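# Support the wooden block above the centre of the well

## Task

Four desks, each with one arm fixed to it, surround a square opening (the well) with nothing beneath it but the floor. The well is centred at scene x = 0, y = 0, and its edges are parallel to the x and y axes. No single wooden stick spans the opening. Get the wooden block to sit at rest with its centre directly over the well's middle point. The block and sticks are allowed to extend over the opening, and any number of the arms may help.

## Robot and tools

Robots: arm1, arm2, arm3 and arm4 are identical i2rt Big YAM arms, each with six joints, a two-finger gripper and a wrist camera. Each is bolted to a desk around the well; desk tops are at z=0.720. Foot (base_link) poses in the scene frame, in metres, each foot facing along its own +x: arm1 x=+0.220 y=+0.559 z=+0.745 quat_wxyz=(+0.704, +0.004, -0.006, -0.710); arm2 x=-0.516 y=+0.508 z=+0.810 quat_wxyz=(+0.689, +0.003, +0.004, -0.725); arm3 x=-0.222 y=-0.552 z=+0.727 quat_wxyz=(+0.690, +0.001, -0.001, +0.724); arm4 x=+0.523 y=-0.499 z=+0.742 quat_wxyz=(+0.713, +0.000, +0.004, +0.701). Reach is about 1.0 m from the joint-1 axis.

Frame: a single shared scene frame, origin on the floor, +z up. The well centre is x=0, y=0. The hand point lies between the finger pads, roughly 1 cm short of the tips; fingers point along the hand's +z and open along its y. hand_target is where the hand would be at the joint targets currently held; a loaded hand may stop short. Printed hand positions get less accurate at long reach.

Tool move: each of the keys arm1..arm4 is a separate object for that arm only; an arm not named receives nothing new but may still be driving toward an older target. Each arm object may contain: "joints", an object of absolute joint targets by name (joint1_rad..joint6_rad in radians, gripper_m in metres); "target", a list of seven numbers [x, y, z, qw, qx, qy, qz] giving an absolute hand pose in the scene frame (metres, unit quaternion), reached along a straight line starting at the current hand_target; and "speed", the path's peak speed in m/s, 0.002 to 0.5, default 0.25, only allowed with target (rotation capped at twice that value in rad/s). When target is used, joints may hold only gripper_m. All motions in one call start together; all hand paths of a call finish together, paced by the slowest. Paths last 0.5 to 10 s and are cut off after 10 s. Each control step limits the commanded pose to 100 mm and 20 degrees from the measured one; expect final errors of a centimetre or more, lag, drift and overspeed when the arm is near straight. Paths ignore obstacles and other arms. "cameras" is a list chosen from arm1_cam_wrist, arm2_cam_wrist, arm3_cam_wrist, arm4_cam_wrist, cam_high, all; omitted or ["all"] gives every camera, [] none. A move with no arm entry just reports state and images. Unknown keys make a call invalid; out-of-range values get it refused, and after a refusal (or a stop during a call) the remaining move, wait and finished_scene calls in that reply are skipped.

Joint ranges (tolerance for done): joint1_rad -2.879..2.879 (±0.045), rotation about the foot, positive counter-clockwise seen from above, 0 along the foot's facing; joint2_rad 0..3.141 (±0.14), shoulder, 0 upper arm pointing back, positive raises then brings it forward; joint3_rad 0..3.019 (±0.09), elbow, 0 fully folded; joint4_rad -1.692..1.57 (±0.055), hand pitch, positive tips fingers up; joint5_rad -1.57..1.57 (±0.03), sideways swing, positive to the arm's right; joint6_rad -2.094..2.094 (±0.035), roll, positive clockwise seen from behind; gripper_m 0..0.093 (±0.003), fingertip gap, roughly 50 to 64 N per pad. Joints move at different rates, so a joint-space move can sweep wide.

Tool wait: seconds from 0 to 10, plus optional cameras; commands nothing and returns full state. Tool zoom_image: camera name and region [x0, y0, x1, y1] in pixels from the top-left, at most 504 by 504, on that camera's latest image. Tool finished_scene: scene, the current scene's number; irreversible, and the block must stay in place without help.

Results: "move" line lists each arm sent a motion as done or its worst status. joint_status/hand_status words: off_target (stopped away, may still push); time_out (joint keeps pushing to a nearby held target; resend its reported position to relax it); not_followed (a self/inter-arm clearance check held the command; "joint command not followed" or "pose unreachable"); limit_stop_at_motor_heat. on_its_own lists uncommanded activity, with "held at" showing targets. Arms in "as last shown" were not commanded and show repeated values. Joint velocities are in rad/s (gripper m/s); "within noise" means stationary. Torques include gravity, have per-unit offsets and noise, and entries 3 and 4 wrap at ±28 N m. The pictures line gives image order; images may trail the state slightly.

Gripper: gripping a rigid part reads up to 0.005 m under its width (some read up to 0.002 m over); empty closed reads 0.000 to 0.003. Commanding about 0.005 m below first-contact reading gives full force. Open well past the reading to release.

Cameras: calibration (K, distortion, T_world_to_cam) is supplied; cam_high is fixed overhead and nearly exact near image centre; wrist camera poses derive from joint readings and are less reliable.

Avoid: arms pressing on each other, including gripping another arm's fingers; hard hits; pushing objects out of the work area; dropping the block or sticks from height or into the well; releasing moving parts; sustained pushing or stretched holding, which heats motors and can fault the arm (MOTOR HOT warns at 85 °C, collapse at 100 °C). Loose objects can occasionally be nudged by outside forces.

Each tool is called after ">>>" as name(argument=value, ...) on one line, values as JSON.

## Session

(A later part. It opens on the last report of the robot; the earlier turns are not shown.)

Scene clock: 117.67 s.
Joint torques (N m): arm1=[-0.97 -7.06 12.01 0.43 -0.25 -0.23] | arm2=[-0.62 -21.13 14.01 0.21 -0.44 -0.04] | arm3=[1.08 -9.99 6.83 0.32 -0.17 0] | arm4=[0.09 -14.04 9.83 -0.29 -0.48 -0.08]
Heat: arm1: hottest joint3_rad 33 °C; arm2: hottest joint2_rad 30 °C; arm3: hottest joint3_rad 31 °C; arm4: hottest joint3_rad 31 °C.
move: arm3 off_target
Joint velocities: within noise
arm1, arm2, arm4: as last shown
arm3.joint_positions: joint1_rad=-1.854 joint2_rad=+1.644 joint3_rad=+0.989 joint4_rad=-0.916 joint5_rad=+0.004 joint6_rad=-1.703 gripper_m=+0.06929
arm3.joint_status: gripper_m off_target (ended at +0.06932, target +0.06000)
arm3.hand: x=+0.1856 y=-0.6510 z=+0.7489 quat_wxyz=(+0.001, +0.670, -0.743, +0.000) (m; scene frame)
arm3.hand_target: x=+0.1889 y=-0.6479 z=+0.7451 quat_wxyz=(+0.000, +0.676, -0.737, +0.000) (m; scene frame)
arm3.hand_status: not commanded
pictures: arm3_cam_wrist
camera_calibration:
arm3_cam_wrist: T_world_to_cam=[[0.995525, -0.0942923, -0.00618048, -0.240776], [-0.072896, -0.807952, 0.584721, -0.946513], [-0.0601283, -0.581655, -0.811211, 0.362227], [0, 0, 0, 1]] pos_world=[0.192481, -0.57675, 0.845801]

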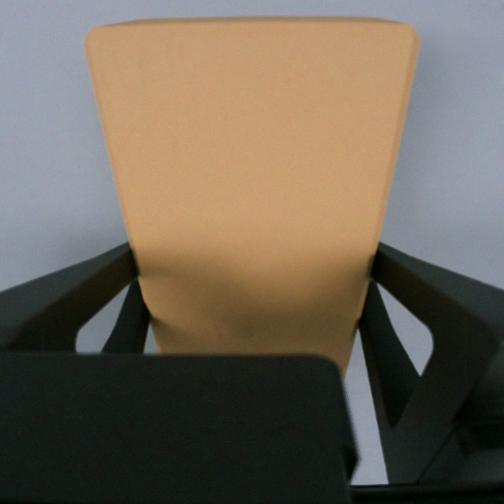

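>>> move(arm3={"target":[0.18,-0.62,0.96,0,0.6762,-0.7367,0],"speed":0.2}, cameras=[])

>>> move(arm3={"target":[-0.01,0.005,0.96,0,0.7071,-0.7071,0],"speed":0.25}, cameras=["cam_high","arm3_cam_wrist"])

>>> zoom_image(camera="cam_high", region=[205, 195, 305, 295])

Scene clock: 120.17 s.
Joint torques (N m): arm1=[-0.91 -7 12.03 0.43 -0.25 -0.23] | arm2=[-0.79 -21.01 14 0.1 -0.41 -0.03] | arm3=[1.03 -10.7 13.19 -0.58 -0.13 0.18] | arm4=[0.15 -13.86 9.83 -0.27 -0.49 -0.09]
Heat: arm1: hottest joint3_rad 33 °C; arm2: hottest joint2_rad 30 °C; arm3: hottest joint3_rad 32 °C; arm4: hottest joint3_rad 31 °C.
move: arm3 off_target
Joint velocities: within noise
arm1, arm2, arm4: as last shown
arm3.joint_positions: joint1_rad=-1.792 joint2_rad=+1.422 joint3_rad=+1.252 joint4_rad=-1.469 joint5_rad=+0.002 joint6_rad=-1.663 gripper_m=+0.06929
arm3.joint_status: not commanded
arm3.hand: x=+0.1640 y=-0.6207 z=+0.9301 quat_wxyz=(+0.021, +0.678, -0.735, -0.027) (m; scene frame)
arm3.hand_target: x=+0.1784 y=-0.6198 z=+0.9599 quat_wxyz=(-0.001, +0.676, -0.737, +0.000) (m; scene frame)
arm3.hand_status: off_target (0.034 m and 3.9 deg from the pose sent, 0.214 m and 1.0 deg at the start)
arm4.hand: x=+0.4221 y=+0.0290 z=+1.0319 quat_wxyz=(+0.015, +0.992, -0.009, -0.126) (m; scene frame)
pictures: none
No camera images: "cameras" was empty.

Scene clock: 123.83 s.
Joint torques (N m): arm1=[-0.91 -7 12.03 0.42 -0.25 -0.23] | arm2=[-0.85 -21.66 14.08 0.05 -0.4 -0.04] | arm3=[-0.21 -16.03 13.64 -0.54 0.07 0.21] | arm4=[0.03 -13.86 9.89 -0.28 -0.5 -0.08]
Heat: arm1: hottest joint3_rad 34 °C; arm2: hottest joint2_rad 30 °C; arm3: hottest joint3_rad 32 °C; arm4: hottest joint3_rad 31 °C.
move: arm3 off_target
Joint velocities: within noise
arm1, arm2, arm4: as last shown
arm3.joint_positions: joint1_rad=-0.405 joint2_rad=+1.916 joint3_rad=+1.892 joint4_rad=-1.603 joint5_rad=-0.002 joint6_rad=-0.376 gripper_m=+0.06929
arm3.joint_status: not commanded
arm3.hand: x=-0.0187 y=-0.0072 z=+0.9352 quat_wxyz=(+0.025, +0.713, -0.700, +0.010) (m; scene frame)
arm3.hand_target: x=-0.0106 y=+0.0036 z=+0.9600 quat_wxyz=(+0.000, +0.707, -0.707, +0.000) (m; scene frame)
arm3.hand_status: off_target (0.029 m and 3.2 deg from the pose sent, 0.650 m and 6.0 deg at the start)
arm4.hand: x=+0.4221 y=+0.0290 z=+1.0319 quat_wxyz=(+0.015, +0.992, -0.009, -0.127) (m; scene frame)
pictures: arm3_cam_wrist, cam_high
camera_calibration:
arm3_cam_wrist: T_world_to_cam=[[0.999291, 0.0264725, -0.026765, 0.0446395], [0.0373775, -0.782348, 0.621719, -0.582505], [-0.00448108, -0.622278, -0.782783, 0.849734], [0, 0, 0, 1]] pos_world=[-0.0190276, 0.0718681, 1.02851]

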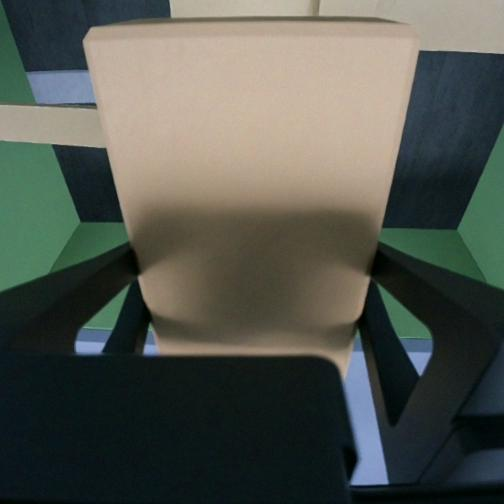

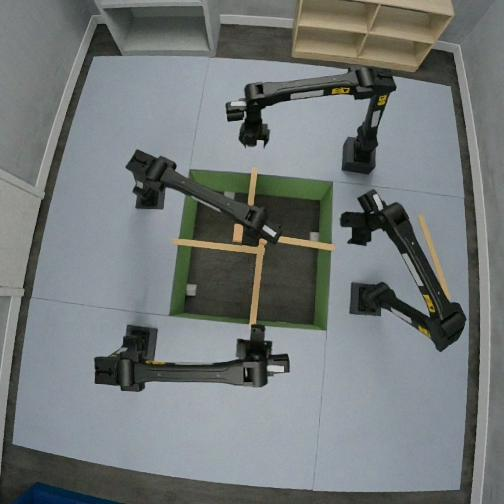

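Scaled by 5.040 from the camera's 504x504 image, which has a finer 720x720 frame.

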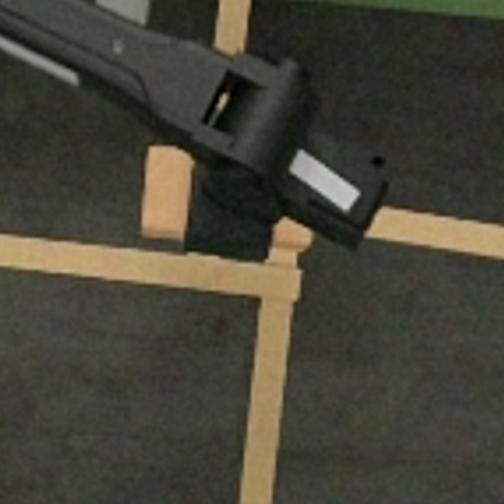

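>>> move(arm3={"target":[-0.010,0.023,0.875,0,0.7071,-0.7071,0],"speed":0.08}, cameras=["cam_high","arm3_cam_wrist"])

>>> zoom_image(camera="cam_high", region=[205, 195, 305, 295])

Scene clock: 125.90 s.
Joint torques (N m): arm1=[-0.97 -7.06 12.03 0.42 -0.25 -0.23] | arm2=[-0.32 -21.66 14.12 -0.12 -0.41 -0.03] | arm3=[0.62 -17.14 9.22 0.35 0.07 0.2] | arm4=[0.03 -13.98 9.83 -0.27 -0.5 -0.09]
Heat: arm1: hottest joint3_rad 34 °C; arm2: hottest joint2_rad 30 °C; arm3: hottest joint3_rad 32 °C; arm4: hottest joint3_rad 32 °C.
move: arm3 done
Joint velocities: within noise
arm1.joint_positions: joint1_rad=-0.988 joint2_rad=+1.076 joint3_rad=+1.162 joint4_rad=-1.552 joint5_rad=-0.207 joint6_rad=-0.981 gripper_m=+0.07488
arm1.joint_status: not commanded
arm1.hand: x=-0.0237 y=+0.3630 z=+1.0274 quat_wxyz=(-0.097, -0.704, -0.700, +0.068) (m; scene frame)
arm1.hand_target: x=-0.0331 y=+0.3604 z=+1.0497 quat_wxyz=(-0.091, -0.701, -0.701, +0.092) (m; scene frame)
arm1.hand_status: not commanded
arm2.joint_positions: joint1_rad=+0.259 joint2_rad=+1.780 joint3_rad=+1.726 joint4_rad=-1.494 joint5_rad=-0.251 joint6_rad=-1.350 gripper_m=+0.07489
arm2.joint_status: not commanded
arm2.hand: x=-0.3590 y=-0.0267 z=+1.0287 quat_wxyz=(-0.124, -0.005, -0.992, -0.020) (m; scene frame)
arm2.hand_target: x=-0.3601 y=-0.0352 z=+1.0499 quat_wxyz=(-0.129, +0.000, -0.992, +0.000) (m; scene frame)
arm2.hand_status: not commanded
arm3.joint_positions: joint1_rad=-0.405 joint2_rad=+1.988 joint3_rad=+1.826 joint4_rad=-1.437 joint5_rad=-0.002 joint6_rad=-0.366 gripper_m=+0.06929
arm3.joint_status: not commanded
arm3.hand: x=-0.0098 y=+0.0167 z=+0.8678 quat_wxyz=(+0.012, +0.710, -0.704, +0.004) (m; scene frame)
arm3.hand_target: x=-0.0101 y=+0.0229 z=+0.8750 quat_wxyz=(+0.000, +0.707, -0.707, +0.000) (m; scene frame)
arm3.hand_status: done (0.010 m and 1.6 deg from the pose sent, 0.068 m and 3.2 deg at the start)
arm4: as last shown
pictures: arm3_cam_wrist, cam_high
camera_calibration:
arm3_cam_wrist: T_world_to_cam=[[0.999727, 0.016708, -0.0163565, 0.0244183], [0.023189, -0.798074, 0.602113, -0.505147], [-0.00299359, -0.602327, -0.798244, 0.82493], [0, 0, 0, 1]] pos_world=[-0.0102283, 0.0933255, 0.96305]

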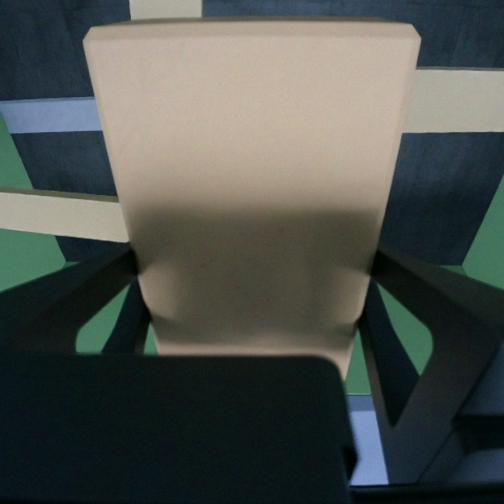

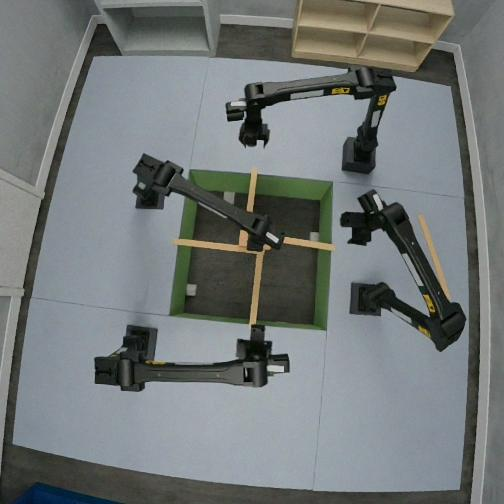

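Scaled by 5.040 from the camera's 504x504 image, which has a finer 720x720 frame.

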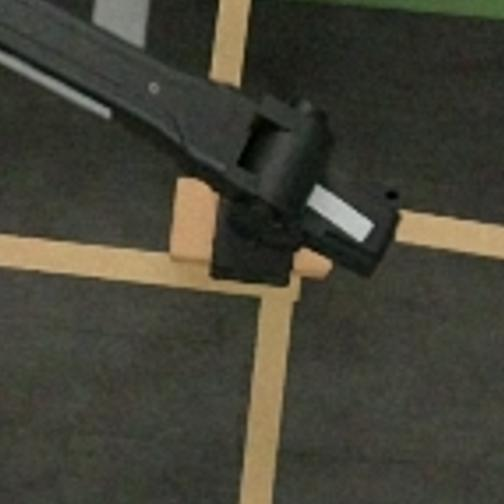

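>>> move(arm3={"target":[-0.020,0.021,0.853,0,0.7071,-0.7071,0],"speed":0.04}, cameras=["cam_high","arm3_cam_wrist"])

>>> zoom_image(camera="cam_high", region=[205, 195, 305, 295])

Scene clock: 127.37 s.
Joint torques (N m): arm1=[-0.97 -7 12.01 0.43 -0.25 -0.23] | arm2=[-1.03 -20.84 14 0.08 -0.44 -0.09] | arm3=[0.73 -17.14 8.94 0.29 0.06 0.2] | arm4=[0.09 -13.8 9.85 -0.27 -0.5 -0.08]
Heat: arm1: hottest joint3_rad 34 °C; arm2: hottest joint2_rad 30 °C; arm3: hottest joint3_rad 32 °C; arm4: hottest joint3_rad 32 °C.
move: arm3 off_target
Joint velocities: within noise
arm1, arm2, arm4: as last shown
arm3.joint_positions: joint1_rad=-0.394 joint2_rad=+1.988 joint3_rad=+1.763 joint4_rad=-1.377 joint5_rad=-0.002 joint6_rad=-0.352 gripper_m=+0.06929
arm3.joint_status: not commanded
arm3.hand: x=-0.0183 y=+0.0143 z=+0.8442 quat_wxyz=(+0.013, +0.709, -0.705, +0.005) (m; scene frame)
arm3.hand_target: x=-0.0201 y=+0.0209 z=+0.8530 quat_wxyz=(+0.000, +0.707, -0.707, +0.000) (m; scene frame)
arm3.hand_status: off_target (0.011 m and 1.7 deg from the pose sent, 0.019 m and 1.6 deg at the start)
pictures: arm3_cam_wrist, cam_high
camera_calibration:
arm3_cam_wrist: T_world_to_cam=[[0.999756, 0.014306, -0.0168481, 0.0330507], [0.0215786, -0.796745, 0.60393, -0.494224], [-0.00478383, -0.604146, -0.796859, 0.803556], [0, 0, 0, 1]] pos_world=[-0.0185339, 0.0912223, 0.939355]

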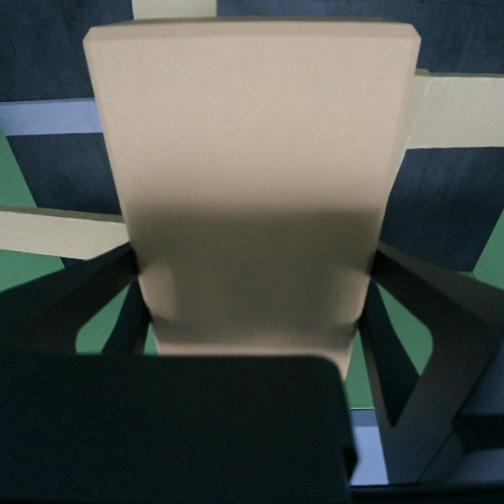

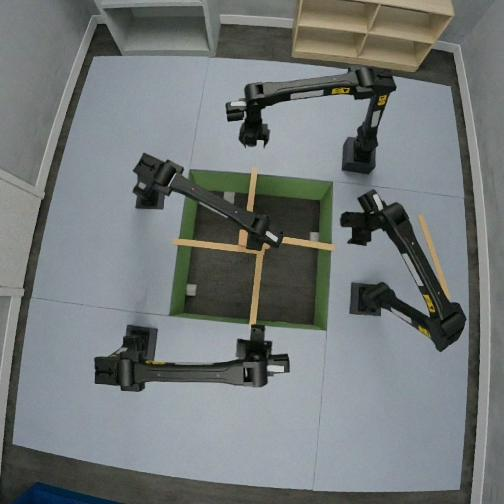

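Scaled by 5.040 from the camera's 504x504 image, which has a finer 720x720 frame.

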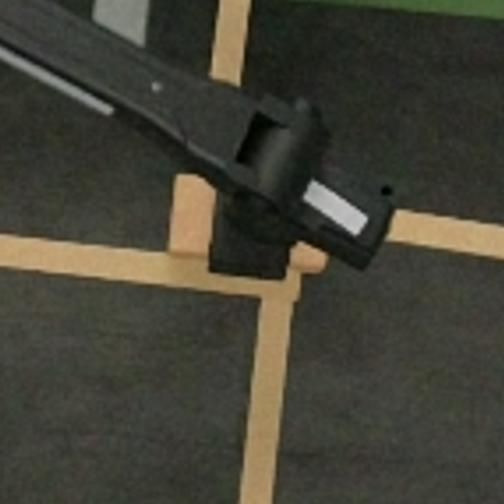

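>>> move(arm3={"target":[-0.0185,0.023,0.841,0,0.7071,-0.7071,0],"speed":0.03}, cameras=["arm3_cam_wrist"])

>>> zoom_image(camera="arm3_cam_wrist", region=[0, 0, 504, 300])

Scene clock: 128.63 s.
Joint torques (N m): arm1=[-0.97 -7 12.03 0.43 -0.25 -0.23] | arm2=[-0.73 -20.66 13.98 0.08 -0.42 -0.04] | arm3=[0.67 -16.44 8.94 0.28 0.07 0.19] | arm4=[0.09 -13.92 9.81 -0.28 -0.49 -0.07]
Heat: arm1: hottest joint3_rad 35 °C; arm2: hottest joint2_rad 30 °C; arm3: hottest joint3_rad 32 °C; arm4: hottest joint3_rad 32 °C.
move: arm3 done
Joint velocities: arm1=[0.005 -0.015 -0.012 0.007 0.168 -0.007 0.001] | arm2=[within noise] | arm3=[within noise] | arm4=[within noise]
arm1, arm2: as last shown
arm3.joint_positions: joint1_rad=-0.394 joint2_rad=+1.992 joint3_rad=+1.753 joint4_rad=-1.353 joint5_rad=-0.002 joint6_rad=-0.351 gripper_m=+0.06929
arm3.joint_status: not commanded
arm3.hand: x=-0.0175 y=+0.0166 z=+0.8376 quat_wxyz=(+0.009, +0.709, -0.705, +0.003) (m; scene frame)
arm3.hand_target: x=-0.0186 y=+0.0230 z=+0.8411 quat_wxyz=(+0.000, +0.707, -0.707, +0.000) (m; scene frame)
arm3.hand_status: done (0.007 m and 1.2 deg from the pose sent, 0.009 m and 1.7 deg at the start)
arm4.joint_positions: joint1_rad=+0.131 joint2_rad=+1.743 joint3_rad=+1.855 joint4_rad=-1.678 joint5_rad=-0.249 joint6_rad=-1.438 gripper_m=+0.07490
arm4.joint_status: not commanded
arm4.hand: x=+0.4221 y=+0.0290 z=+1.0319 quat_wxyz=(+0.015, +0.992, -0.009, -0.127) (m; scene frame)
arm4.hand_target: x=+0.4200 y=+0.0333 z=+1.0498 quat_wxyz=(-0.002, +0.992, +0.000, -0.130) (m; scene frame)
arm4.hand_status: not commanded
pictures: arm3_cam_wrist
camera_calibration:
arm3_cam_wrist: T_world_to_cam=[[0.999807, 0.0141586, -0.0136232, 0.029328], [0.0194925, -0.801919, 0.597114, -0.482649], [-0.00247041, -0.597265, -0.80204, 0.803999], [0, 0, 0, 1]] pos_world=[-0.0179281, 0.0927401, 0.933436]

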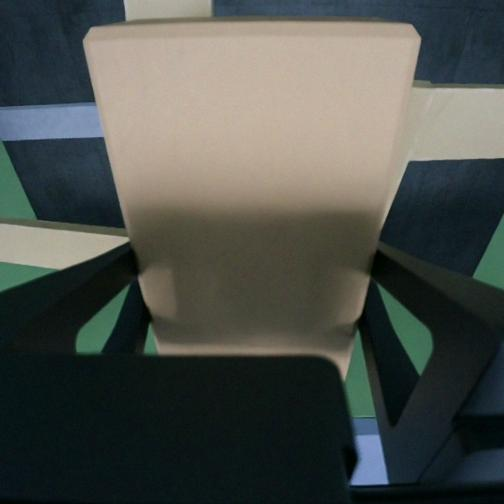

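Scaled by 1.000.

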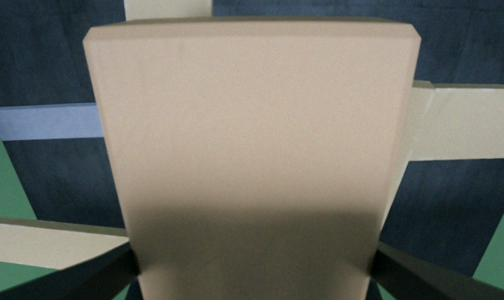

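>>> move(arm3={"target":[-0.0185,0.022,0.834,0,0.7071,-0.7071,0],"speed":0.03}, cameras=["arm3_cam_wrist"])

>>> move(arm3={"target":[-0.0185,0.022,0.828,0,0.7071,-0.7071,0],"speed":0.03}, cameras=["arm3_cam_wrist","cam_high"])

>>> zoom_image(camera="cam_high", region=[205, 195, 305, 295])

Scene clock: 129.80 s.
Joint torques (N m): arm1=[-0.91 -7.06 12.01 0.43 -0.25 -0.23] | arm2=[-0.5 -21.48 14.01 0.1 -0.45 -0.06] | arm3=[0.73 -16.5 8.85 0.36 0.07 0.19] | arm4=[0.21 -13.92 9.87 -0.27 -0.49 -0.08]
Heat: arm1: hottest joint3_rad 35 °C; arm2: hottest joint2_rad 30 °C; arm3: hottest joint3_rad 32 °C; arm4: hottest joint3_rad 32 °C.
move: arm3 done
Joint velocities: within noise
arm1, arm2, arm4: as last shown
arm3.joint_positions: joint1_rad=-0.394 joint2_rad=+1.994 joint3_rad=+1.737 joint4_rad=-1.335 joint5_rad=-0.002 joint6_rad=-0.351 gripper_m=+0.06929
arm3.joint_status: not commanded
arm3.hand: x=-0.0179 y=+0.0156 z=+0.8307 quat_wxyz=(+0.009, +0.709, -0.705, +0.003) (m; scene frame)
arm3.hand_target: x=-0.0186 y=+0.0219 z=+0.8340 quat_wxyz=(+0.000, +0.707, -0.707, +0.000) (m; scene frame)
arm3.hand_status: done (0.007 m and 1.2 deg from the pose sent, 0.007 m and 1.2 deg at the start)
pictures: arm3_cam_wrist
camera_calibration:
arm3_cam_wrist: T_world_to_cam=[[0.999807, 0.0141586, -0.0136232, 0.0296481], [0.0194925, -0.801919, 0.597114, -0.479323], [-0.00247041, -0.597265, -0.80204, 0.797867], [0, 0, 0, 1]] pos_world=[-0.0183281, 0.0917401, 0.926536]

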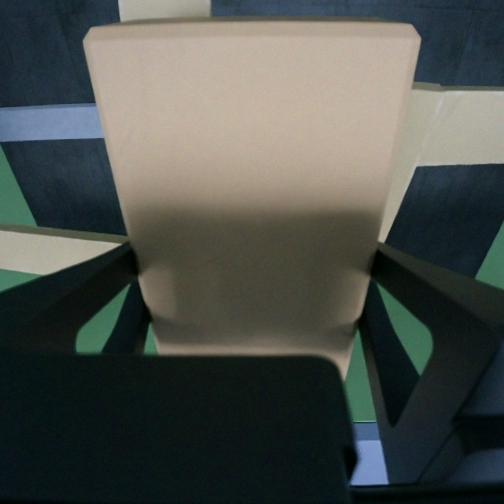

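Scene clock: 130.77 s.
Joint torques (N m): arm1=[-0.91 -7 12.01 0.43 -0.25 -0.23] | arm2=[-1.26 -21.25 13.91 0.17 -0.47 -0.02] | arm3=[0.67 -16.26 8.57 0.39 0.07 0.18] | arm4=[0.09 -13.98 9.83 -0.28 -0.48 -0.08]
Heat: arm1: hottest joint3_rad 35 °C; arm2: hottest joint2_rad 30 °C; arm3: hottest joint3_rad 32 °C; arm4: hottest joint3_rad 32 °C.
move: arm3 done
Joint velocities: within noise
arm1, arm2, arm4: as last shown
arm3.joint_positions: joint1_rad=-0.394 joint2_rad=+1.994 joint3_rad=+1.732 joint4_rad=-1.321 joint5_rad=-0.002 joint6_rad=-0.351 gripper_m=+0.06929
arm3.joint_status: not commanded
arm3.hand: x=-0.0174 y=+0.0170 z=+0.8286 quat_wxyz=(+0.006, +0.709, -0.705, +0.001) (m; scene frame)
arm3.hand_target: x=-0.0186 y=+0.0220 z=+0.8280 quat_wxyz=(+0.000, +0.707, -0.707, +0.000) (m; scene frame)
arm3.hand_status: done (0.005 m and 0.7 deg from the pose sent, 0.007 m and 1.1 deg at the start)
pictures: arm3_cam_wrist, cam_high
camera_calibration:
arm3_cam_wrist: T_world_to_cam=[[0.999841, 0.0142075, -0.0107365, 0.0267378], [0.0178061, -0.806418, 0.591077, -0.471899], [-0.000260362, -0.591175, -0.806544, 0.800581], [0, 0, 0, 1]] pos_world=[-0.0181224, 0.0923558, 0.924919]

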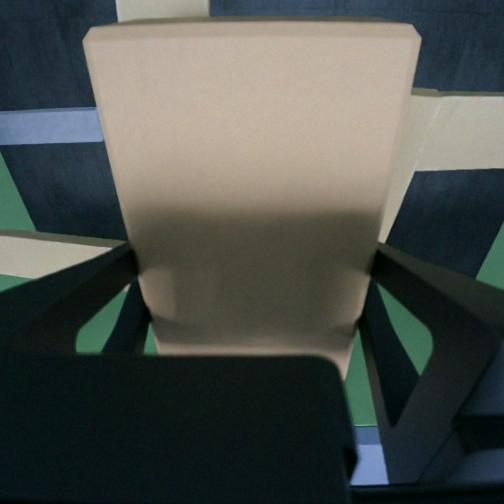

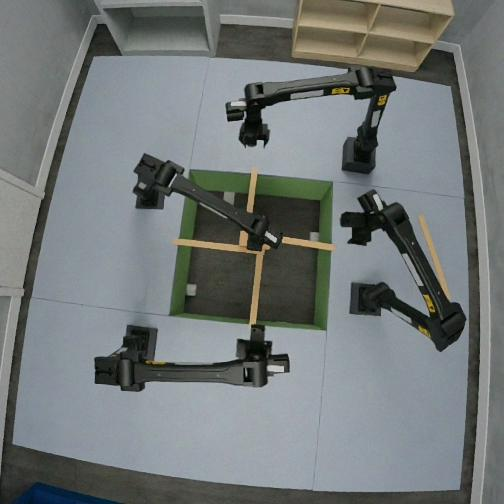

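Scaled by 5.040 from the camera's 504x504 image, which has a finer 720x720 frame.

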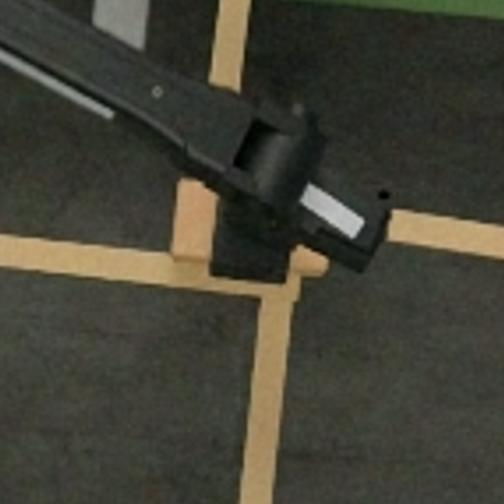

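>>> move(arm3={"target":[-0.0185,0.020,0.821,0,0.7071,-0.7071,0],"speed":0.03}, cameras=[])

>>> move(arm3={"target":[-0.0185,0.020,0.815,0,0.7071,-0.7071,0],"speed":0.03}, cameras=["arm3_cam_wrist","cam_high"])

>>> zoom_image(camera="cam_high", region=[205, 195, 305, 295])

Scene clock: 132.00 s.
Joint torques (N m): arm1=[-0.97 -6.95 12.01 0.43 -0.25 -0.23] | arm2=[-0.91 -22.12 14.06 0.2 -0.41 -0.07] | arm3=[0.62 -16.21 7.83 0.42 0.05 0.18] | arm4=[0.09 -13.98 9.84 -0.29 -0.5 -0.08]
Heat: arm1: hottest joint3_rad 35 °C; arm2: hottest joint2_rad 30 °C; arm3: hottest joint3_rad 32 °C; arm4: hottest joint3_rad 32 °C.
move: arm3 done
Joint velocities: within noise
arm1, arm2, arm4: as last shown
arm3.joint_positions: joint1_rad=-0.394 joint2_rad=+1.994 joint3_rad=+1.722 joint4_rad=-1.304 joint5_rad=-0.001 joint6_rad=-0.351 gripper_m=+0.06929
arm3.joint_status: not commanded
arm3.hand: x=-0.0169 y=+0.0180 z=+0.8250 quat_wxyz=(+0.002, +0.709, -0.705, +0.000) (m; scene frame)
arm3.hand_target: x=-0.0186 y=+0.0199 z=+0.8210 quat_wxyz=(+0.000, +0.707, -0.707, +0.000) (m; scene frame)
arm3.hand_status: done (0.005 m and 0.4 deg from the pose sent, 0.008 m and 0.7 deg at the start)
pictures: none
No camera images: "cameras" was empty.

Scene clock: 132.97 s.
Joint torques (N m): arm1=[-0.91 -7.06 12.03 0.43 -0.25 -0.23] | arm2=[-0.62 -21.36 14.02 -0.06 -0.47 -0.03] | arm3=[0.62 -15.91 7.45 0.5 0.05 0.17] | arm4=[-0.03 -13.98 9.88 -0.25 -0.49 -0.08]
Heat: arm1: hottest joint3_rad 35 °C; arm2: hottest joint2_rad 30 °C; arm3: hottest joint3_rad 32 °C; arm4: hottest joint3_rad 32 °C.
move: arm3 done
Joint velocities: within noise
arm1, arm2, arm4: as last shown
arm3.joint_positions: joint1_rad=-0.394 joint2_rad=+1.994 joint3_rad=+1.718 joint4_rad=-1.291 joint5_rad=-0.001 joint6_rad=-0.351 gripper_m=+0.06929
arm3.joint_status: not commanded
arm3.hand: x=-0.0163 y=+0.0195 z=+0.8235 quat_wxyz=(-0.002, +0.709, -0.705, -0.002) (m; scene frame)
arm3.hand_target: x=-0.0186 y=+0.0199 z=+0.8152 quat_wxyz=(+0.000, +0.707, -0.707, +0.000) (m; scene frame)
arm3.hand_status: done (0.009 m and 0.5 deg from the pose sent, 0.010 m and 0.4 deg at the start)
pictures: arm3_cam_wrist, cam_high
camera_calibration:
arm3_cam_wrist: T_world_to_cam=[[0.99989, 0.0142631, -0.00415681, 0.0201036], [0.0140381, -0.815494, 0.578595, -0.456473], [0.00486272, -0.57859, -0.815604, 0.805279], [0, 0, 0, 1]] pos_world=[-0.0176092, 0.0933884, 0.920986]

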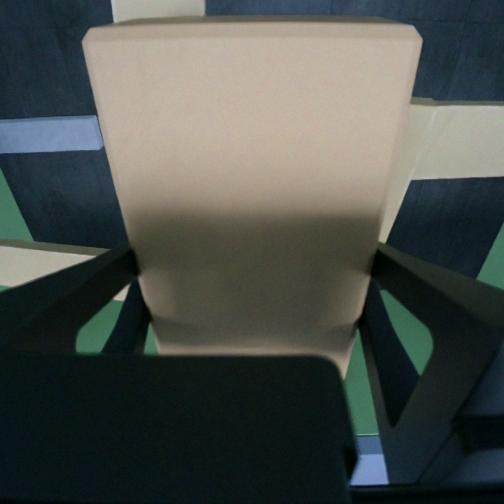

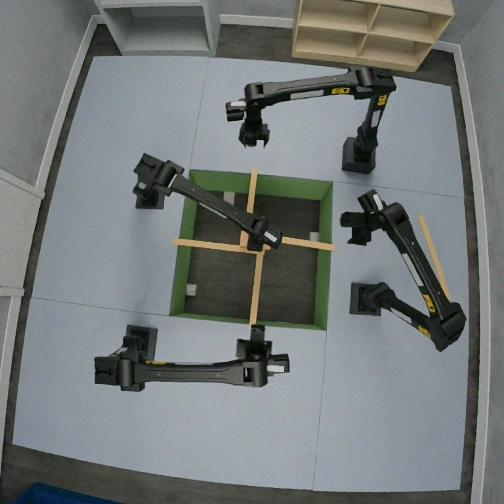

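Scaled by 5.040 from the camera's 504x504 image, which has a finer 720x720 frame.

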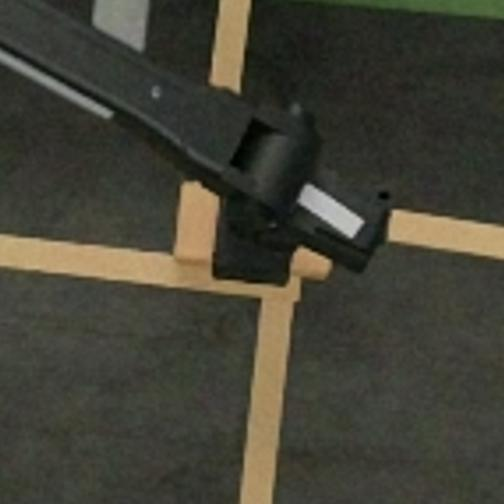

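>>> move(arm3={"target":[-0.0185,0.012,0.806,0,0.7071,-0.7071,0],"speed":0.04}, cameras=["arm3_cam_wrist","cam_high"])

>>> zoom_image(camera="cam_high", region=[205, 195, 305, 295])

Scene clock: 134.17 s.
Joint torques (N m): arm1=[-0.97 -7.06 12.01 0.43 -0.25 -0.23] | arm2=[-0.79 -21.3 14.01 -0.13 -0.44 -0.02] | arm3=[0.21 -15.56 6.35 0.29 0.05 0.14] | arm4=[0.03 -13.92 9.85 -0.29 -0.49 -0.08]
Heat: arm1: hottest joint3_rad 35 °C; arm2: hottest joint2_rad 30 °C; arm3: hottest joint3_rad 32 °C; arm4: hottest joint3_rad 32 °C.
move: arm3 off_target
Joint velocities: within noise
arm1, arm2, arm4: as last shown
arm3.joint_positions: joint1_rad=-0.394 joint2_rad=+1.979 joint3_rad=+1.688 joint4_rad=-1.254 joint5_rad=-0.001 joint6_rad=-0.351 gripper_m=+0.06928
arm3.joint_status: not commanded
arm3.hand: x=-0.0166 y=+0.0187 z=+0.8212 quat_wxyz=(-0.012, +0.709, -0.705, -0.007) (m; scene frame)
arm3.hand_target: x=-0.0186 y=+0.0119 z=+0.8063 quat_wxyz=(+0.000, +0.707, -0.707, +0.000) (m; scene frame)
arm3.hand_status: off_target (0.017 m and 1.6 deg from the pose sent, 0.019 m and 0.5 deg at the start)
pictures: arm3_cam_wrist, cam_high
camera_calibration:
arm3_cam_wrist: T_world_to_cam=[[0.999891, 0.0143162, 0.00368586, 0.0140033], [0.00977625, -0.827382, 0.561555, -0.441622], [0.011089, -0.561457, -0.827431, 0.812392], [0, 0, 0, 1]] pos_world=[-0.018693, 0.090533, 0.920142]

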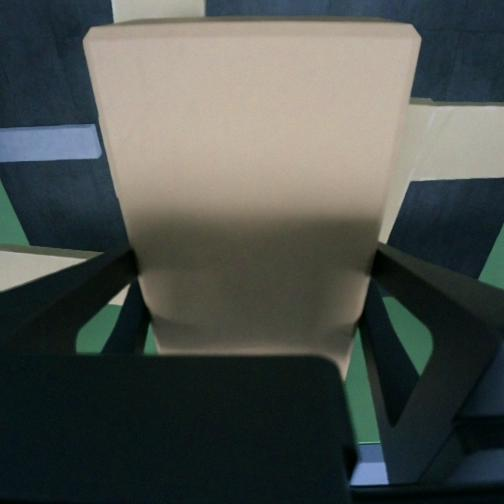

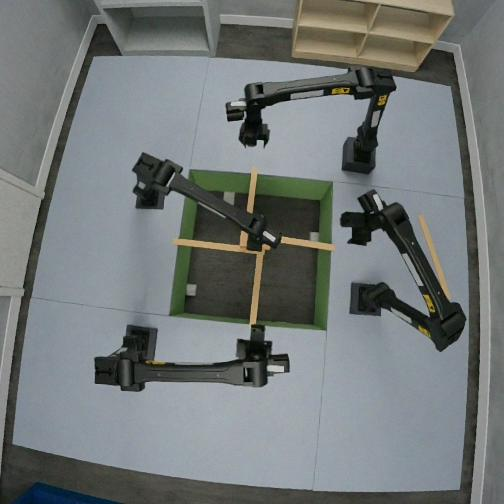

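Scaled by 5.040 from the camera's 504x504 image, which has a finer 720x720 frame.

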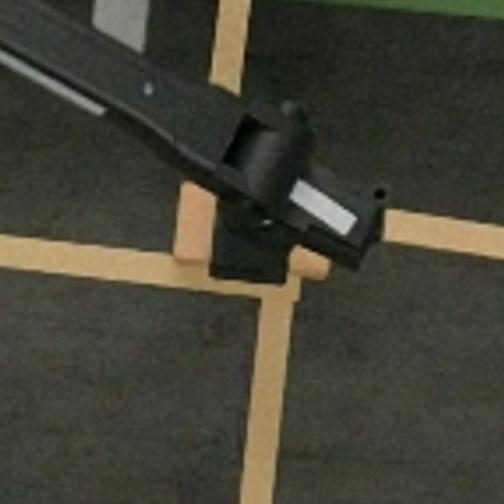

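>>> move(arm3={"target":[-0.0166,0.0187,0.826,-0.012,0.709,-0.705,-0.007],"speed":0.04}, cameras=[])

>>> move(arm3={"joints":{"gripper_m":0.092}}, cameras=["arm3_cam_wrist","cam_high"])

>>> zoom_image(camera="cam_high", region=[205, 195, 305, 295])

Scene clock: 135.47 s.
Joint torques (N m): arm1=[-0.91 -7.06 12.03 0.43 -0.25 -0.23] | arm2=[-1.03 -20.95 14.08 -0.08 -0.39 -0.07] | arm3=[0.26 -16.5 8.73 -0.34 -0.06 0.09] | arm4=[0.09 -13.92 9.87 -0.24 -0.49 -0.08]
Heat: arm1: hottest joint3_rad 36 °C; arm2: hottest joint2_rad 30 °C; arm3: hottest joint3_rad 32 °C; arm4: hottest joint3_rad 32 °C.
move: arm3 done
Joint velocities: within noise
arm1.joint_positions: joint1_rad=-0.988 joint2_rad=+1.076 joint3_rad=+1.162 joint4_rad=-1.552 joint5_rad=-0.207 joint6_rad=-0.981 gripper_m=+0.07488
arm1.joint_status: not commanded
arm1.hand: x=-0.0237 y=+0.3630 z=+1.0274 quat_wxyz=(-0.097, -0.704, -0.700, +0.068) (m; scene frame)
arm1.hand_target: x=-0.0331 y=+0.3604 z=+1.0497 quat_wxyz=(-0.091, -0.701, -0.701, +0.092) (m; scene frame)
arm1.hand_status: not commanded
arm2.joint_positions: joint1_rad=+0.259 joint2_rad=+1.780 joint3_rad=+1.726 joint4_rad=-1.494 joint5_rad=-0.251 joint6_rad=-1.350 gripper_m=+0.07489
arm2.joint_status: not commanded
arm2.hand: x=-0.3590 y=-0.0267 z=+1.0287 quat_wxyz=(-0.124, -0.005, -0.992, -0.020) (m; scene frame)
arm2.hand_target: x=-0.3601 y=-0.0352 z=+1.0499 quat_wxyz=(-0.129, +0.000, -0.992, +0.000) (m; scene frame)
arm2.hand_status: not commanded
arm3.joint_positions: joint1_rad=-0.394 joint2_rad=+1.977 joint3_rad=+1.688 joint4_rad=-1.253 joint5_rad=-0.001 joint6_rad=-0.351 gripper_m=+0.06928
arm3.joint_status: not commanded
arm3.hand: x=-0.0166 y=+0.0189 z=+0.8223 quat_wxyz=(-0.013, +0.709, -0.705, -0.007) (m; scene frame)
arm3.hand_target: x=-0.0166 y=+0.0188 z=+0.8261 quat_wxyz=(-0.012, +0.709, -0.705, -0.007) (m; scene frame)
arm3.hand_status: done (0.004 m and 0.1 deg from the pose sent, 0.005 m and 0.1 deg at the start)
arm4: as last shown
pictures: none
No camera images: "cameras" was empty.

Scene clock: 136.07 s.
Joint torques (N m): arm1=[-0.91 -7.06 12.01 0.42 -0.25 -0.23] | arm2=[-1.08 -21.89 14.06 0.01 -0.42 -0.01] | arm3=[0.15 -16.73 8.76 -0.28 -0.06 0.09] | arm4=[-0.03 -13.98 9.83 -0.29 -0.48 -0.08]
Heat: arm1: hottest joint3_rad 36 °C; arm2: hottest joint2_rad 30 °C; arm3: hottest joint3_rad 32 °C; arm4: hottest joint3_rad 32 °C.
move: arm3 done
Joint velocities: within noise
arm1, arm2, arm4: as last shown
arm3.joint_positions: joint1_rad=-0.394 joint2_rad=+1.978 joint3_rad=+1.687 joint4_rad=-1.255 joint5_rad=-0.001 joint6_rad=-0.351 gripper_m=+0.09185
arm3.joint_status: all done
arm3.hand: x=-0.0168 y=+0.0183 z=+0.8219 quat_wxyz=(-0.012, +0.709, -0.705, -0.007) (m; scene frame)
arm3.hand_target: x=-0.0167 y=+0.0187 z=+0.8259 quat_wxyz=(-0.012, +0.709, -0.705, -0.007) (m; scene frame)
arm3.hand_status: not commanded
pictures: arm3_cam_wrist, cam_high
camera_calibration:
arm3_cam_wrist: T_world_to_cam=[[0.999891, 0.0143432, 0.00354161, 0.0142368], [0.00987563, -0.827179, 0.561852, -0.442693], [0.0109883, -0.561756, -0.82723, 0.81267], [0, 0, 0, 1]] pos_world=[-0.0187932, 0.0901322, 0.920942]

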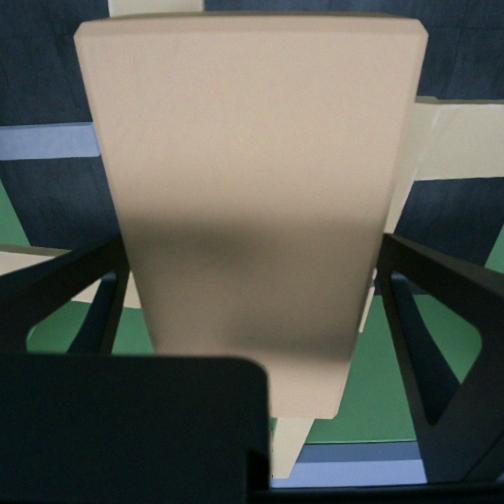

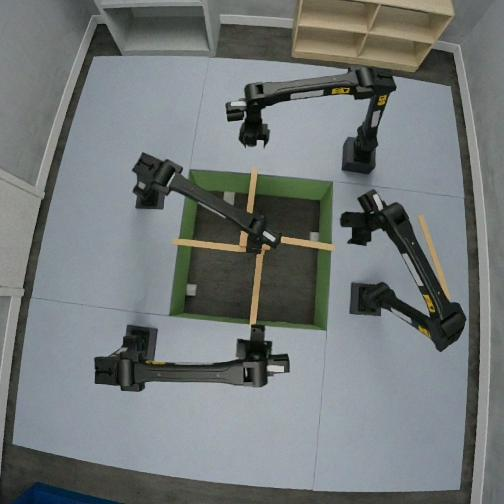

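Scaled by 5.040 from the camera's 504x504 image, which has a finer 720x720 frame.

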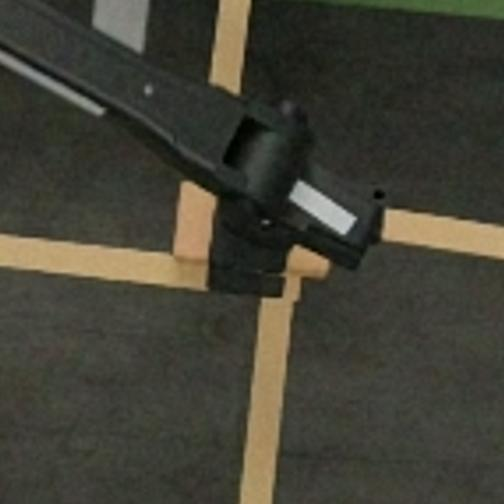

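>>> move(arm3={"target":[-0.0165,0.021,0.86,-0.012,0.709,-0.705,-0.007],"speed":0.05}, cameras=["arm3_cam_wrist"])

Scene clock: 137.70 s.
Joint torques (N m): arm1=[-0.91 -6.95 12.01 0.43 -0.25 -0.23] | arm2=[-1.03 -21.48 14.16 0.01 -0.38 -0.02] | arm3=[0.38 -17.85 12.05 -0.43 -0.06 0.1] | arm4=[0.09 -13.92 9.84 -0.28 -0.49 -0.08]
Heat: arm1: hottest joint3_rad 36 °C; arm2: hottest joint2_rad 30 °C; arm3: hottest joint3_rad 32 °C; arm4: hottest joint3_rad 32 °C.
move: arm3 off_target
Joint velocities: within noise
arm1, arm2: as last shown
arm3.joint_positions: joint1_rad=-0.394 joint2_rad=+1.978 joint3_rad=+1.706 joint4_rad=-1.335 joint5_rad=-0.001 joint6_rad=-0.351 gripper_m=+0.09193
arm3.joint_status: not commanded
arm3.hand: x=-0.0212 y=+0.0059 z=+0.8289 quat_wxyz=(+0.016, +0.709, -0.705, +0.006) (m; scene frame)
arm3.hand_target: x=-0.0170 y=+0.0197 z=+0.8600 quat_wxyz=(-0.012, +0.709, -0.705, -0.007) (m; scene frame)
arm3.hand_status: off_target (0.035 m and 3.5 deg from the pose sent, 0.038 m and 0.1 deg at the start)
arm4.joint_positions: joint1_rad=+0.131 joint2_rad=+1.743 joint3_rad=+1.855 joint4_rad=-1.678 joint5_rad=-0.249 joint6_rad=-1.438 gripper_m=+0.07490
arm4.joint_status: not commanded
arm4.hand: x=+0.4221 y=+0.0290 z=+1.0319 quat_wxyz=(+0.015, +0.992, -0.009, -0.127) (m; scene frame)
arm4.hand_target: x=+0.4200 y=+0.0333 z=+1.0498 quat_wxyz=(-0.002, +0.992, +0.000, -0.130) (m; scene frame)
arm4.hand_status: not commanded
pictures: arm3_cam_wrist
camera_calibration:
arm3_cam_wrist: T_world_to_cam=[[0.999742, 0.0139195, -0.0179578, 0.0366566], [0.0219717, -0.793554, 0.608103, -0.495045], [-0.00578593, -0.608341, -0.793655, 0.783551], [0, 0, 0, 1]] pos_world=[-0.0212366, 0.0833117, 0.923566]

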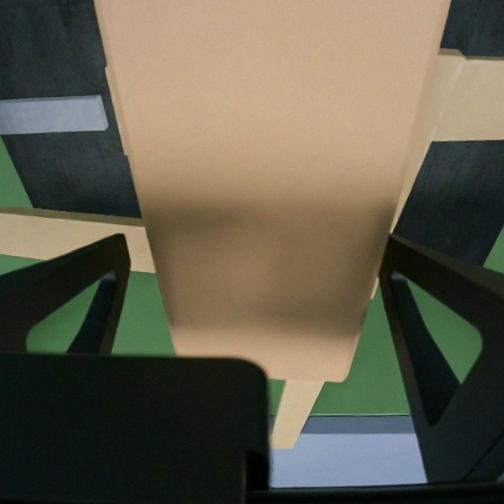

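>>> move(arm3={"target":[-0.010,0.030,0.91,0,0.707,-0.707,0],"speed":0.12}, cameras=["arm3_cam_wrist","cam_high"])

>>> zoom_image(camera="cam_high", region=[205, 195, 305, 295])

Scene clock: 139.27 s.
Joint torques (N m): arm1=[-0.91 -7.06 12.03 0.43 -0.25 -0.23] | arm2=[-1.03 -21.77 14 0.01 -0.46 -0.09] | arm3=[-0.03 -15.79 12.6 -0.42 0.05 0.11] | arm4=[0.21 -13.92 9.85 -0.29 -0.49 -0.07]
Heat: arm1: hottest joint3_rad 36 °C; arm2: hottest joint2_rad 30 °C; arm3: hottest joint3_rad 32 °C; arm4: hottest joint3_rad 32 °C.
move: arm3 off_target
Joint velocities: within noise
arm1, arm2, arm4: as last shown
arm3.joint_positions: joint1_rad=-0.394 joint2_rad=+1.978 joint3_rad=+1.888 joint4_rad=-1.513 joint5_rad=-0.001 joint6_rad=-0.351 gripper_m=+0.09193
arm3.joint_status: not commanded
arm3.hand: x=-0.0167 y=+0.0185 z=+0.8973 quat_wxyz=(+0.014, +0.709, -0.705, +0.005) (m; scene frame)
arm3.hand_target: x=-0.0103 y=+0.0293 z=+0.9100 quat_wxyz=(+0.000, +0.707, -0.707, +0.000) (m; scene frame)
arm3.hand_status: off_target (0.018 m and 1.7 deg from the pose sent, 0.085 m and 2.0 deg at the start)
pictures: arm3_cam_wrist, cam_high
camera_calibration:
arm3_cam_wrist: T_world_to_cam=[[0.999767, 0.0139478, -0.016483, 0.0318529], [0.021079, -0.795928, 0.605024, -0.523958], [-0.00468047, -0.605231, -0.796036, 0.847606], [0, 0, 0, 1]] pos_world=[-0.0168338, 0.0955197, 0.992257]

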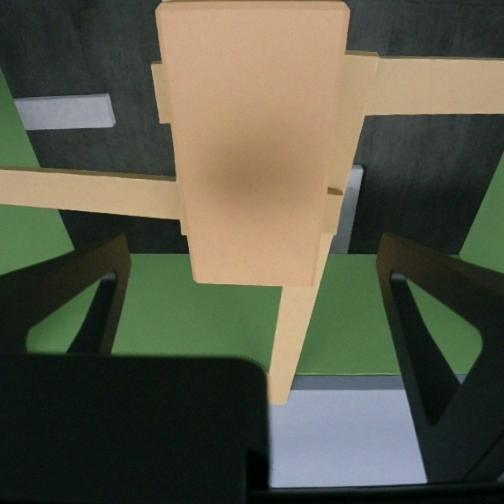

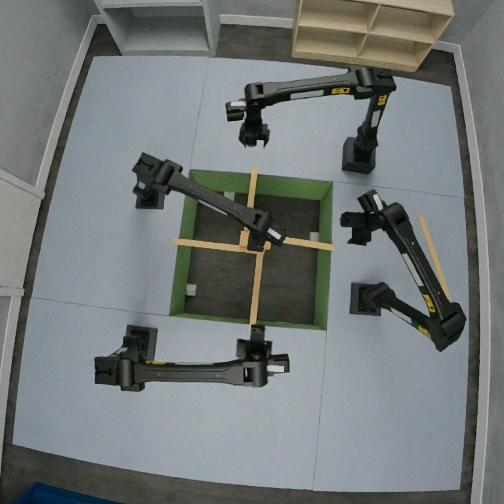

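Scaled by 5.040 from the camera's 504x504 image, which has a finer 720x720 frame.

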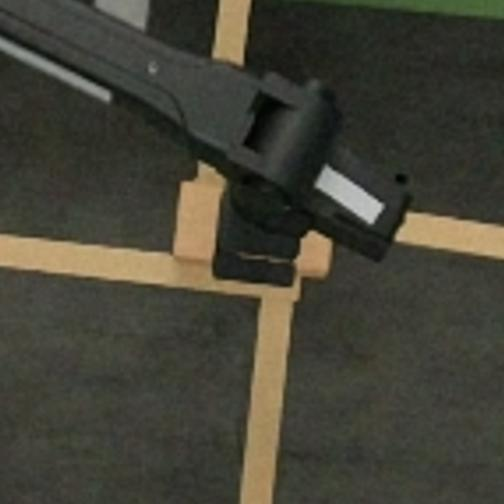

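Clear. Retract arm3 away.

>>> move(arm3={"target":[0.0,-0.05,1.02,0,0.707,-0.707,0],"speed":0.25}, cameras=[])

>>> move(arm3={"target":[0.06,-0.38,1.02,0,0.707,-0.707,0],"speed":0.3}, cameras=["cam_high"])

>>> zoom_image(camera="cam_high", region=[205, 195, 305, 295])

>>> zoom_image(camera="cam_high", region=[160, 150, 350, 340])

Scene clock: 140.87 s.
Joint torques (N m): arm1=[-0.91 -7.06 12.01 0.44 -0.25 -0.23] | arm2=[-0.91 -21.42 13.93 0.06 -0.42 -0.06] | arm3=[0.21 -14.04 10.03 -0.28 -0.03 -0.04] | arm4=[-0.03 -13.98 9.83 -0.28 -0.48 -0.08]
Heat: arm1: hottest joint3_rad 36 °C; arm2: hottest joint2_rad 30 °C; arm3: hottest joint3_rad 32 °C; arm4: hottest joint3_rad 32 °C.
move: arm3 done
Joint velocities: within noise
arm1, arm4: as last shown
arm2.joint_positions: joint1_rad=+0.259 joint2_rad=+1.780 joint3_rad=+1.726 joint4_rad=-1.494 joint5_rad=-0.252 joint6_rad=-1.350 gripper_m=+0.07489
arm2.joint_status: not commanded
arm2.hand: x=-0.3589 y=-0.0267 z=+1.0287 quat_wxyz=(-0.124, -0.005, -0.992, -0.021) (m; scene frame)
arm2.hand_target: x=-0.3600 y=-0.0352 z=+1.0500 quat_wxyz=(-0.130, +0.000, -0.992, +0.000) (m; scene frame)
arm2.hand_status: not commanded
arm3.joint_positions: joint1_rad=-0.463 joint2_rad=+1.768 joint3_rad=+1.888 joint4_rad=-1.669 joint5_rad=+0.000 joint6_rad=-0.402 gripper_m=+0.09193
arm3.joint_status: not commanded
arm3.hand: x=-0.0015 y=-0.0518 z=+1.0144 quat_wxyz=(-0.011, +0.703, -0.711, -0.005) (m; scene frame)
arm3.hand_target: x=-0.0001 y=-0.0501 z=+1.0196 quat_wxyz=(-0.014, +0.707, -0.707, -0.006) (m; scene frame)
arm3.hand_status: done (0.006 m and 1.6 deg from the pose sent, 0.141 m and 1.7 deg at the start; a joint's target at an end of its range on 24 of 40 steps)
pictures: none
No camera images: "cameras" was empty.

Scene clock: 143.13 s.
Joint torques (N m): arm1=[-0.91 -7 12.01 0.43 -0.25 -0.23] | arm2=[-0.5 -21.07 14.12 -0.03 -0.44 -0.05] | arm3=[-0.21 -7.82 8.42 -0.36 -0.17 -0.03] | arm4=[0.15 -13.92 9.83 -0.29 -0.5 -0.08]
Heat: arm1: hottest joint3_rad 37 °C; arm2: hottest joint2_rad 30 °C; arm3: hottest joint3_rad 32 °C; arm4: hottest joint3_rad 33 °C.
move: arm3 done
Joint velocities: within noise
arm1, arm2, arm4: as last shown
arm3.joint_positions: joint1_rad=-1.062 joint2_rad=+1.218 joint3_rad=+1.293 joint4_rad=-1.646 joint5_rad=+0.004 joint6_rad=-1.007 gripper_m=+0.09193
arm3.joint_status: not commanded
arm3.hand: x=+0.0629 y=-0.3764 z=+1.0171 quat_wxyz=(+0.000, +0.704, -0.710, +0.001) (m; scene frame)
arm3.hand_target: x=+0.0601 y=-0.3799 z=+1.0200 quat_wxyz=(+0.000, +0.707, -0.707, +0.000) (m; scene frame)
arm3.hand_status: done (0.005 m and 0.5 deg from the pose sent, 0.334 m and 1.6 deg at the start)
pictures: cam_high

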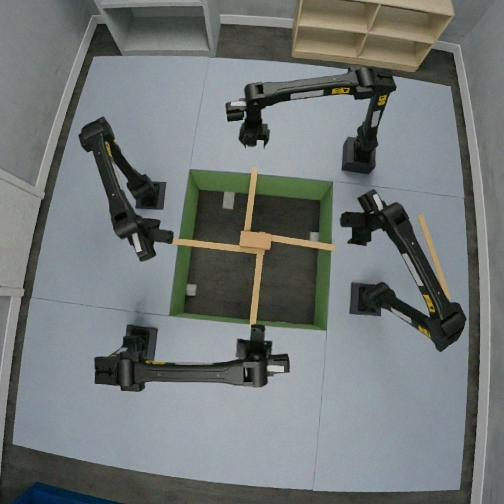

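Scaled by 5.040 from the camera's 504x504 image, which has a finer 720x720 frame.

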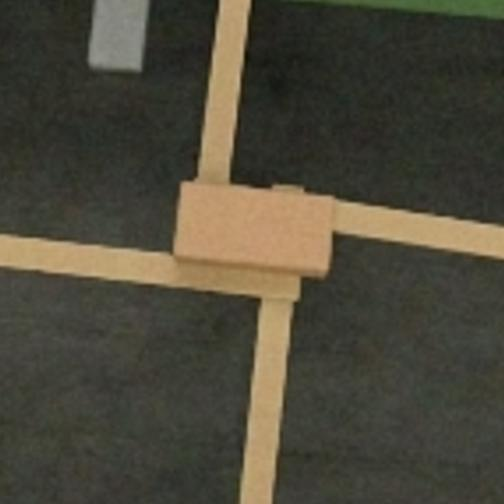

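Scaled by 2.653 from the camera's 504x504 image, which has a finer 720x720 frame.

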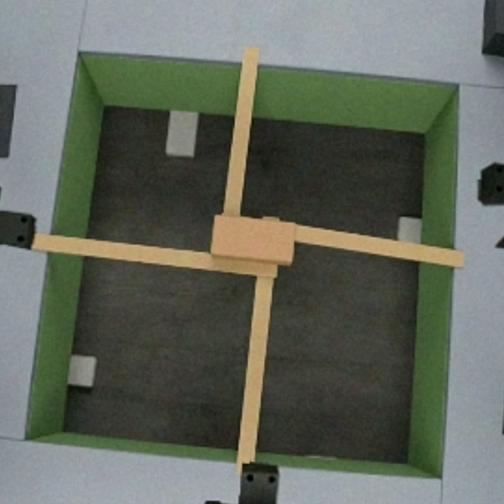

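>>> finished_scene(scene=1)

The scene is finished: the task was done.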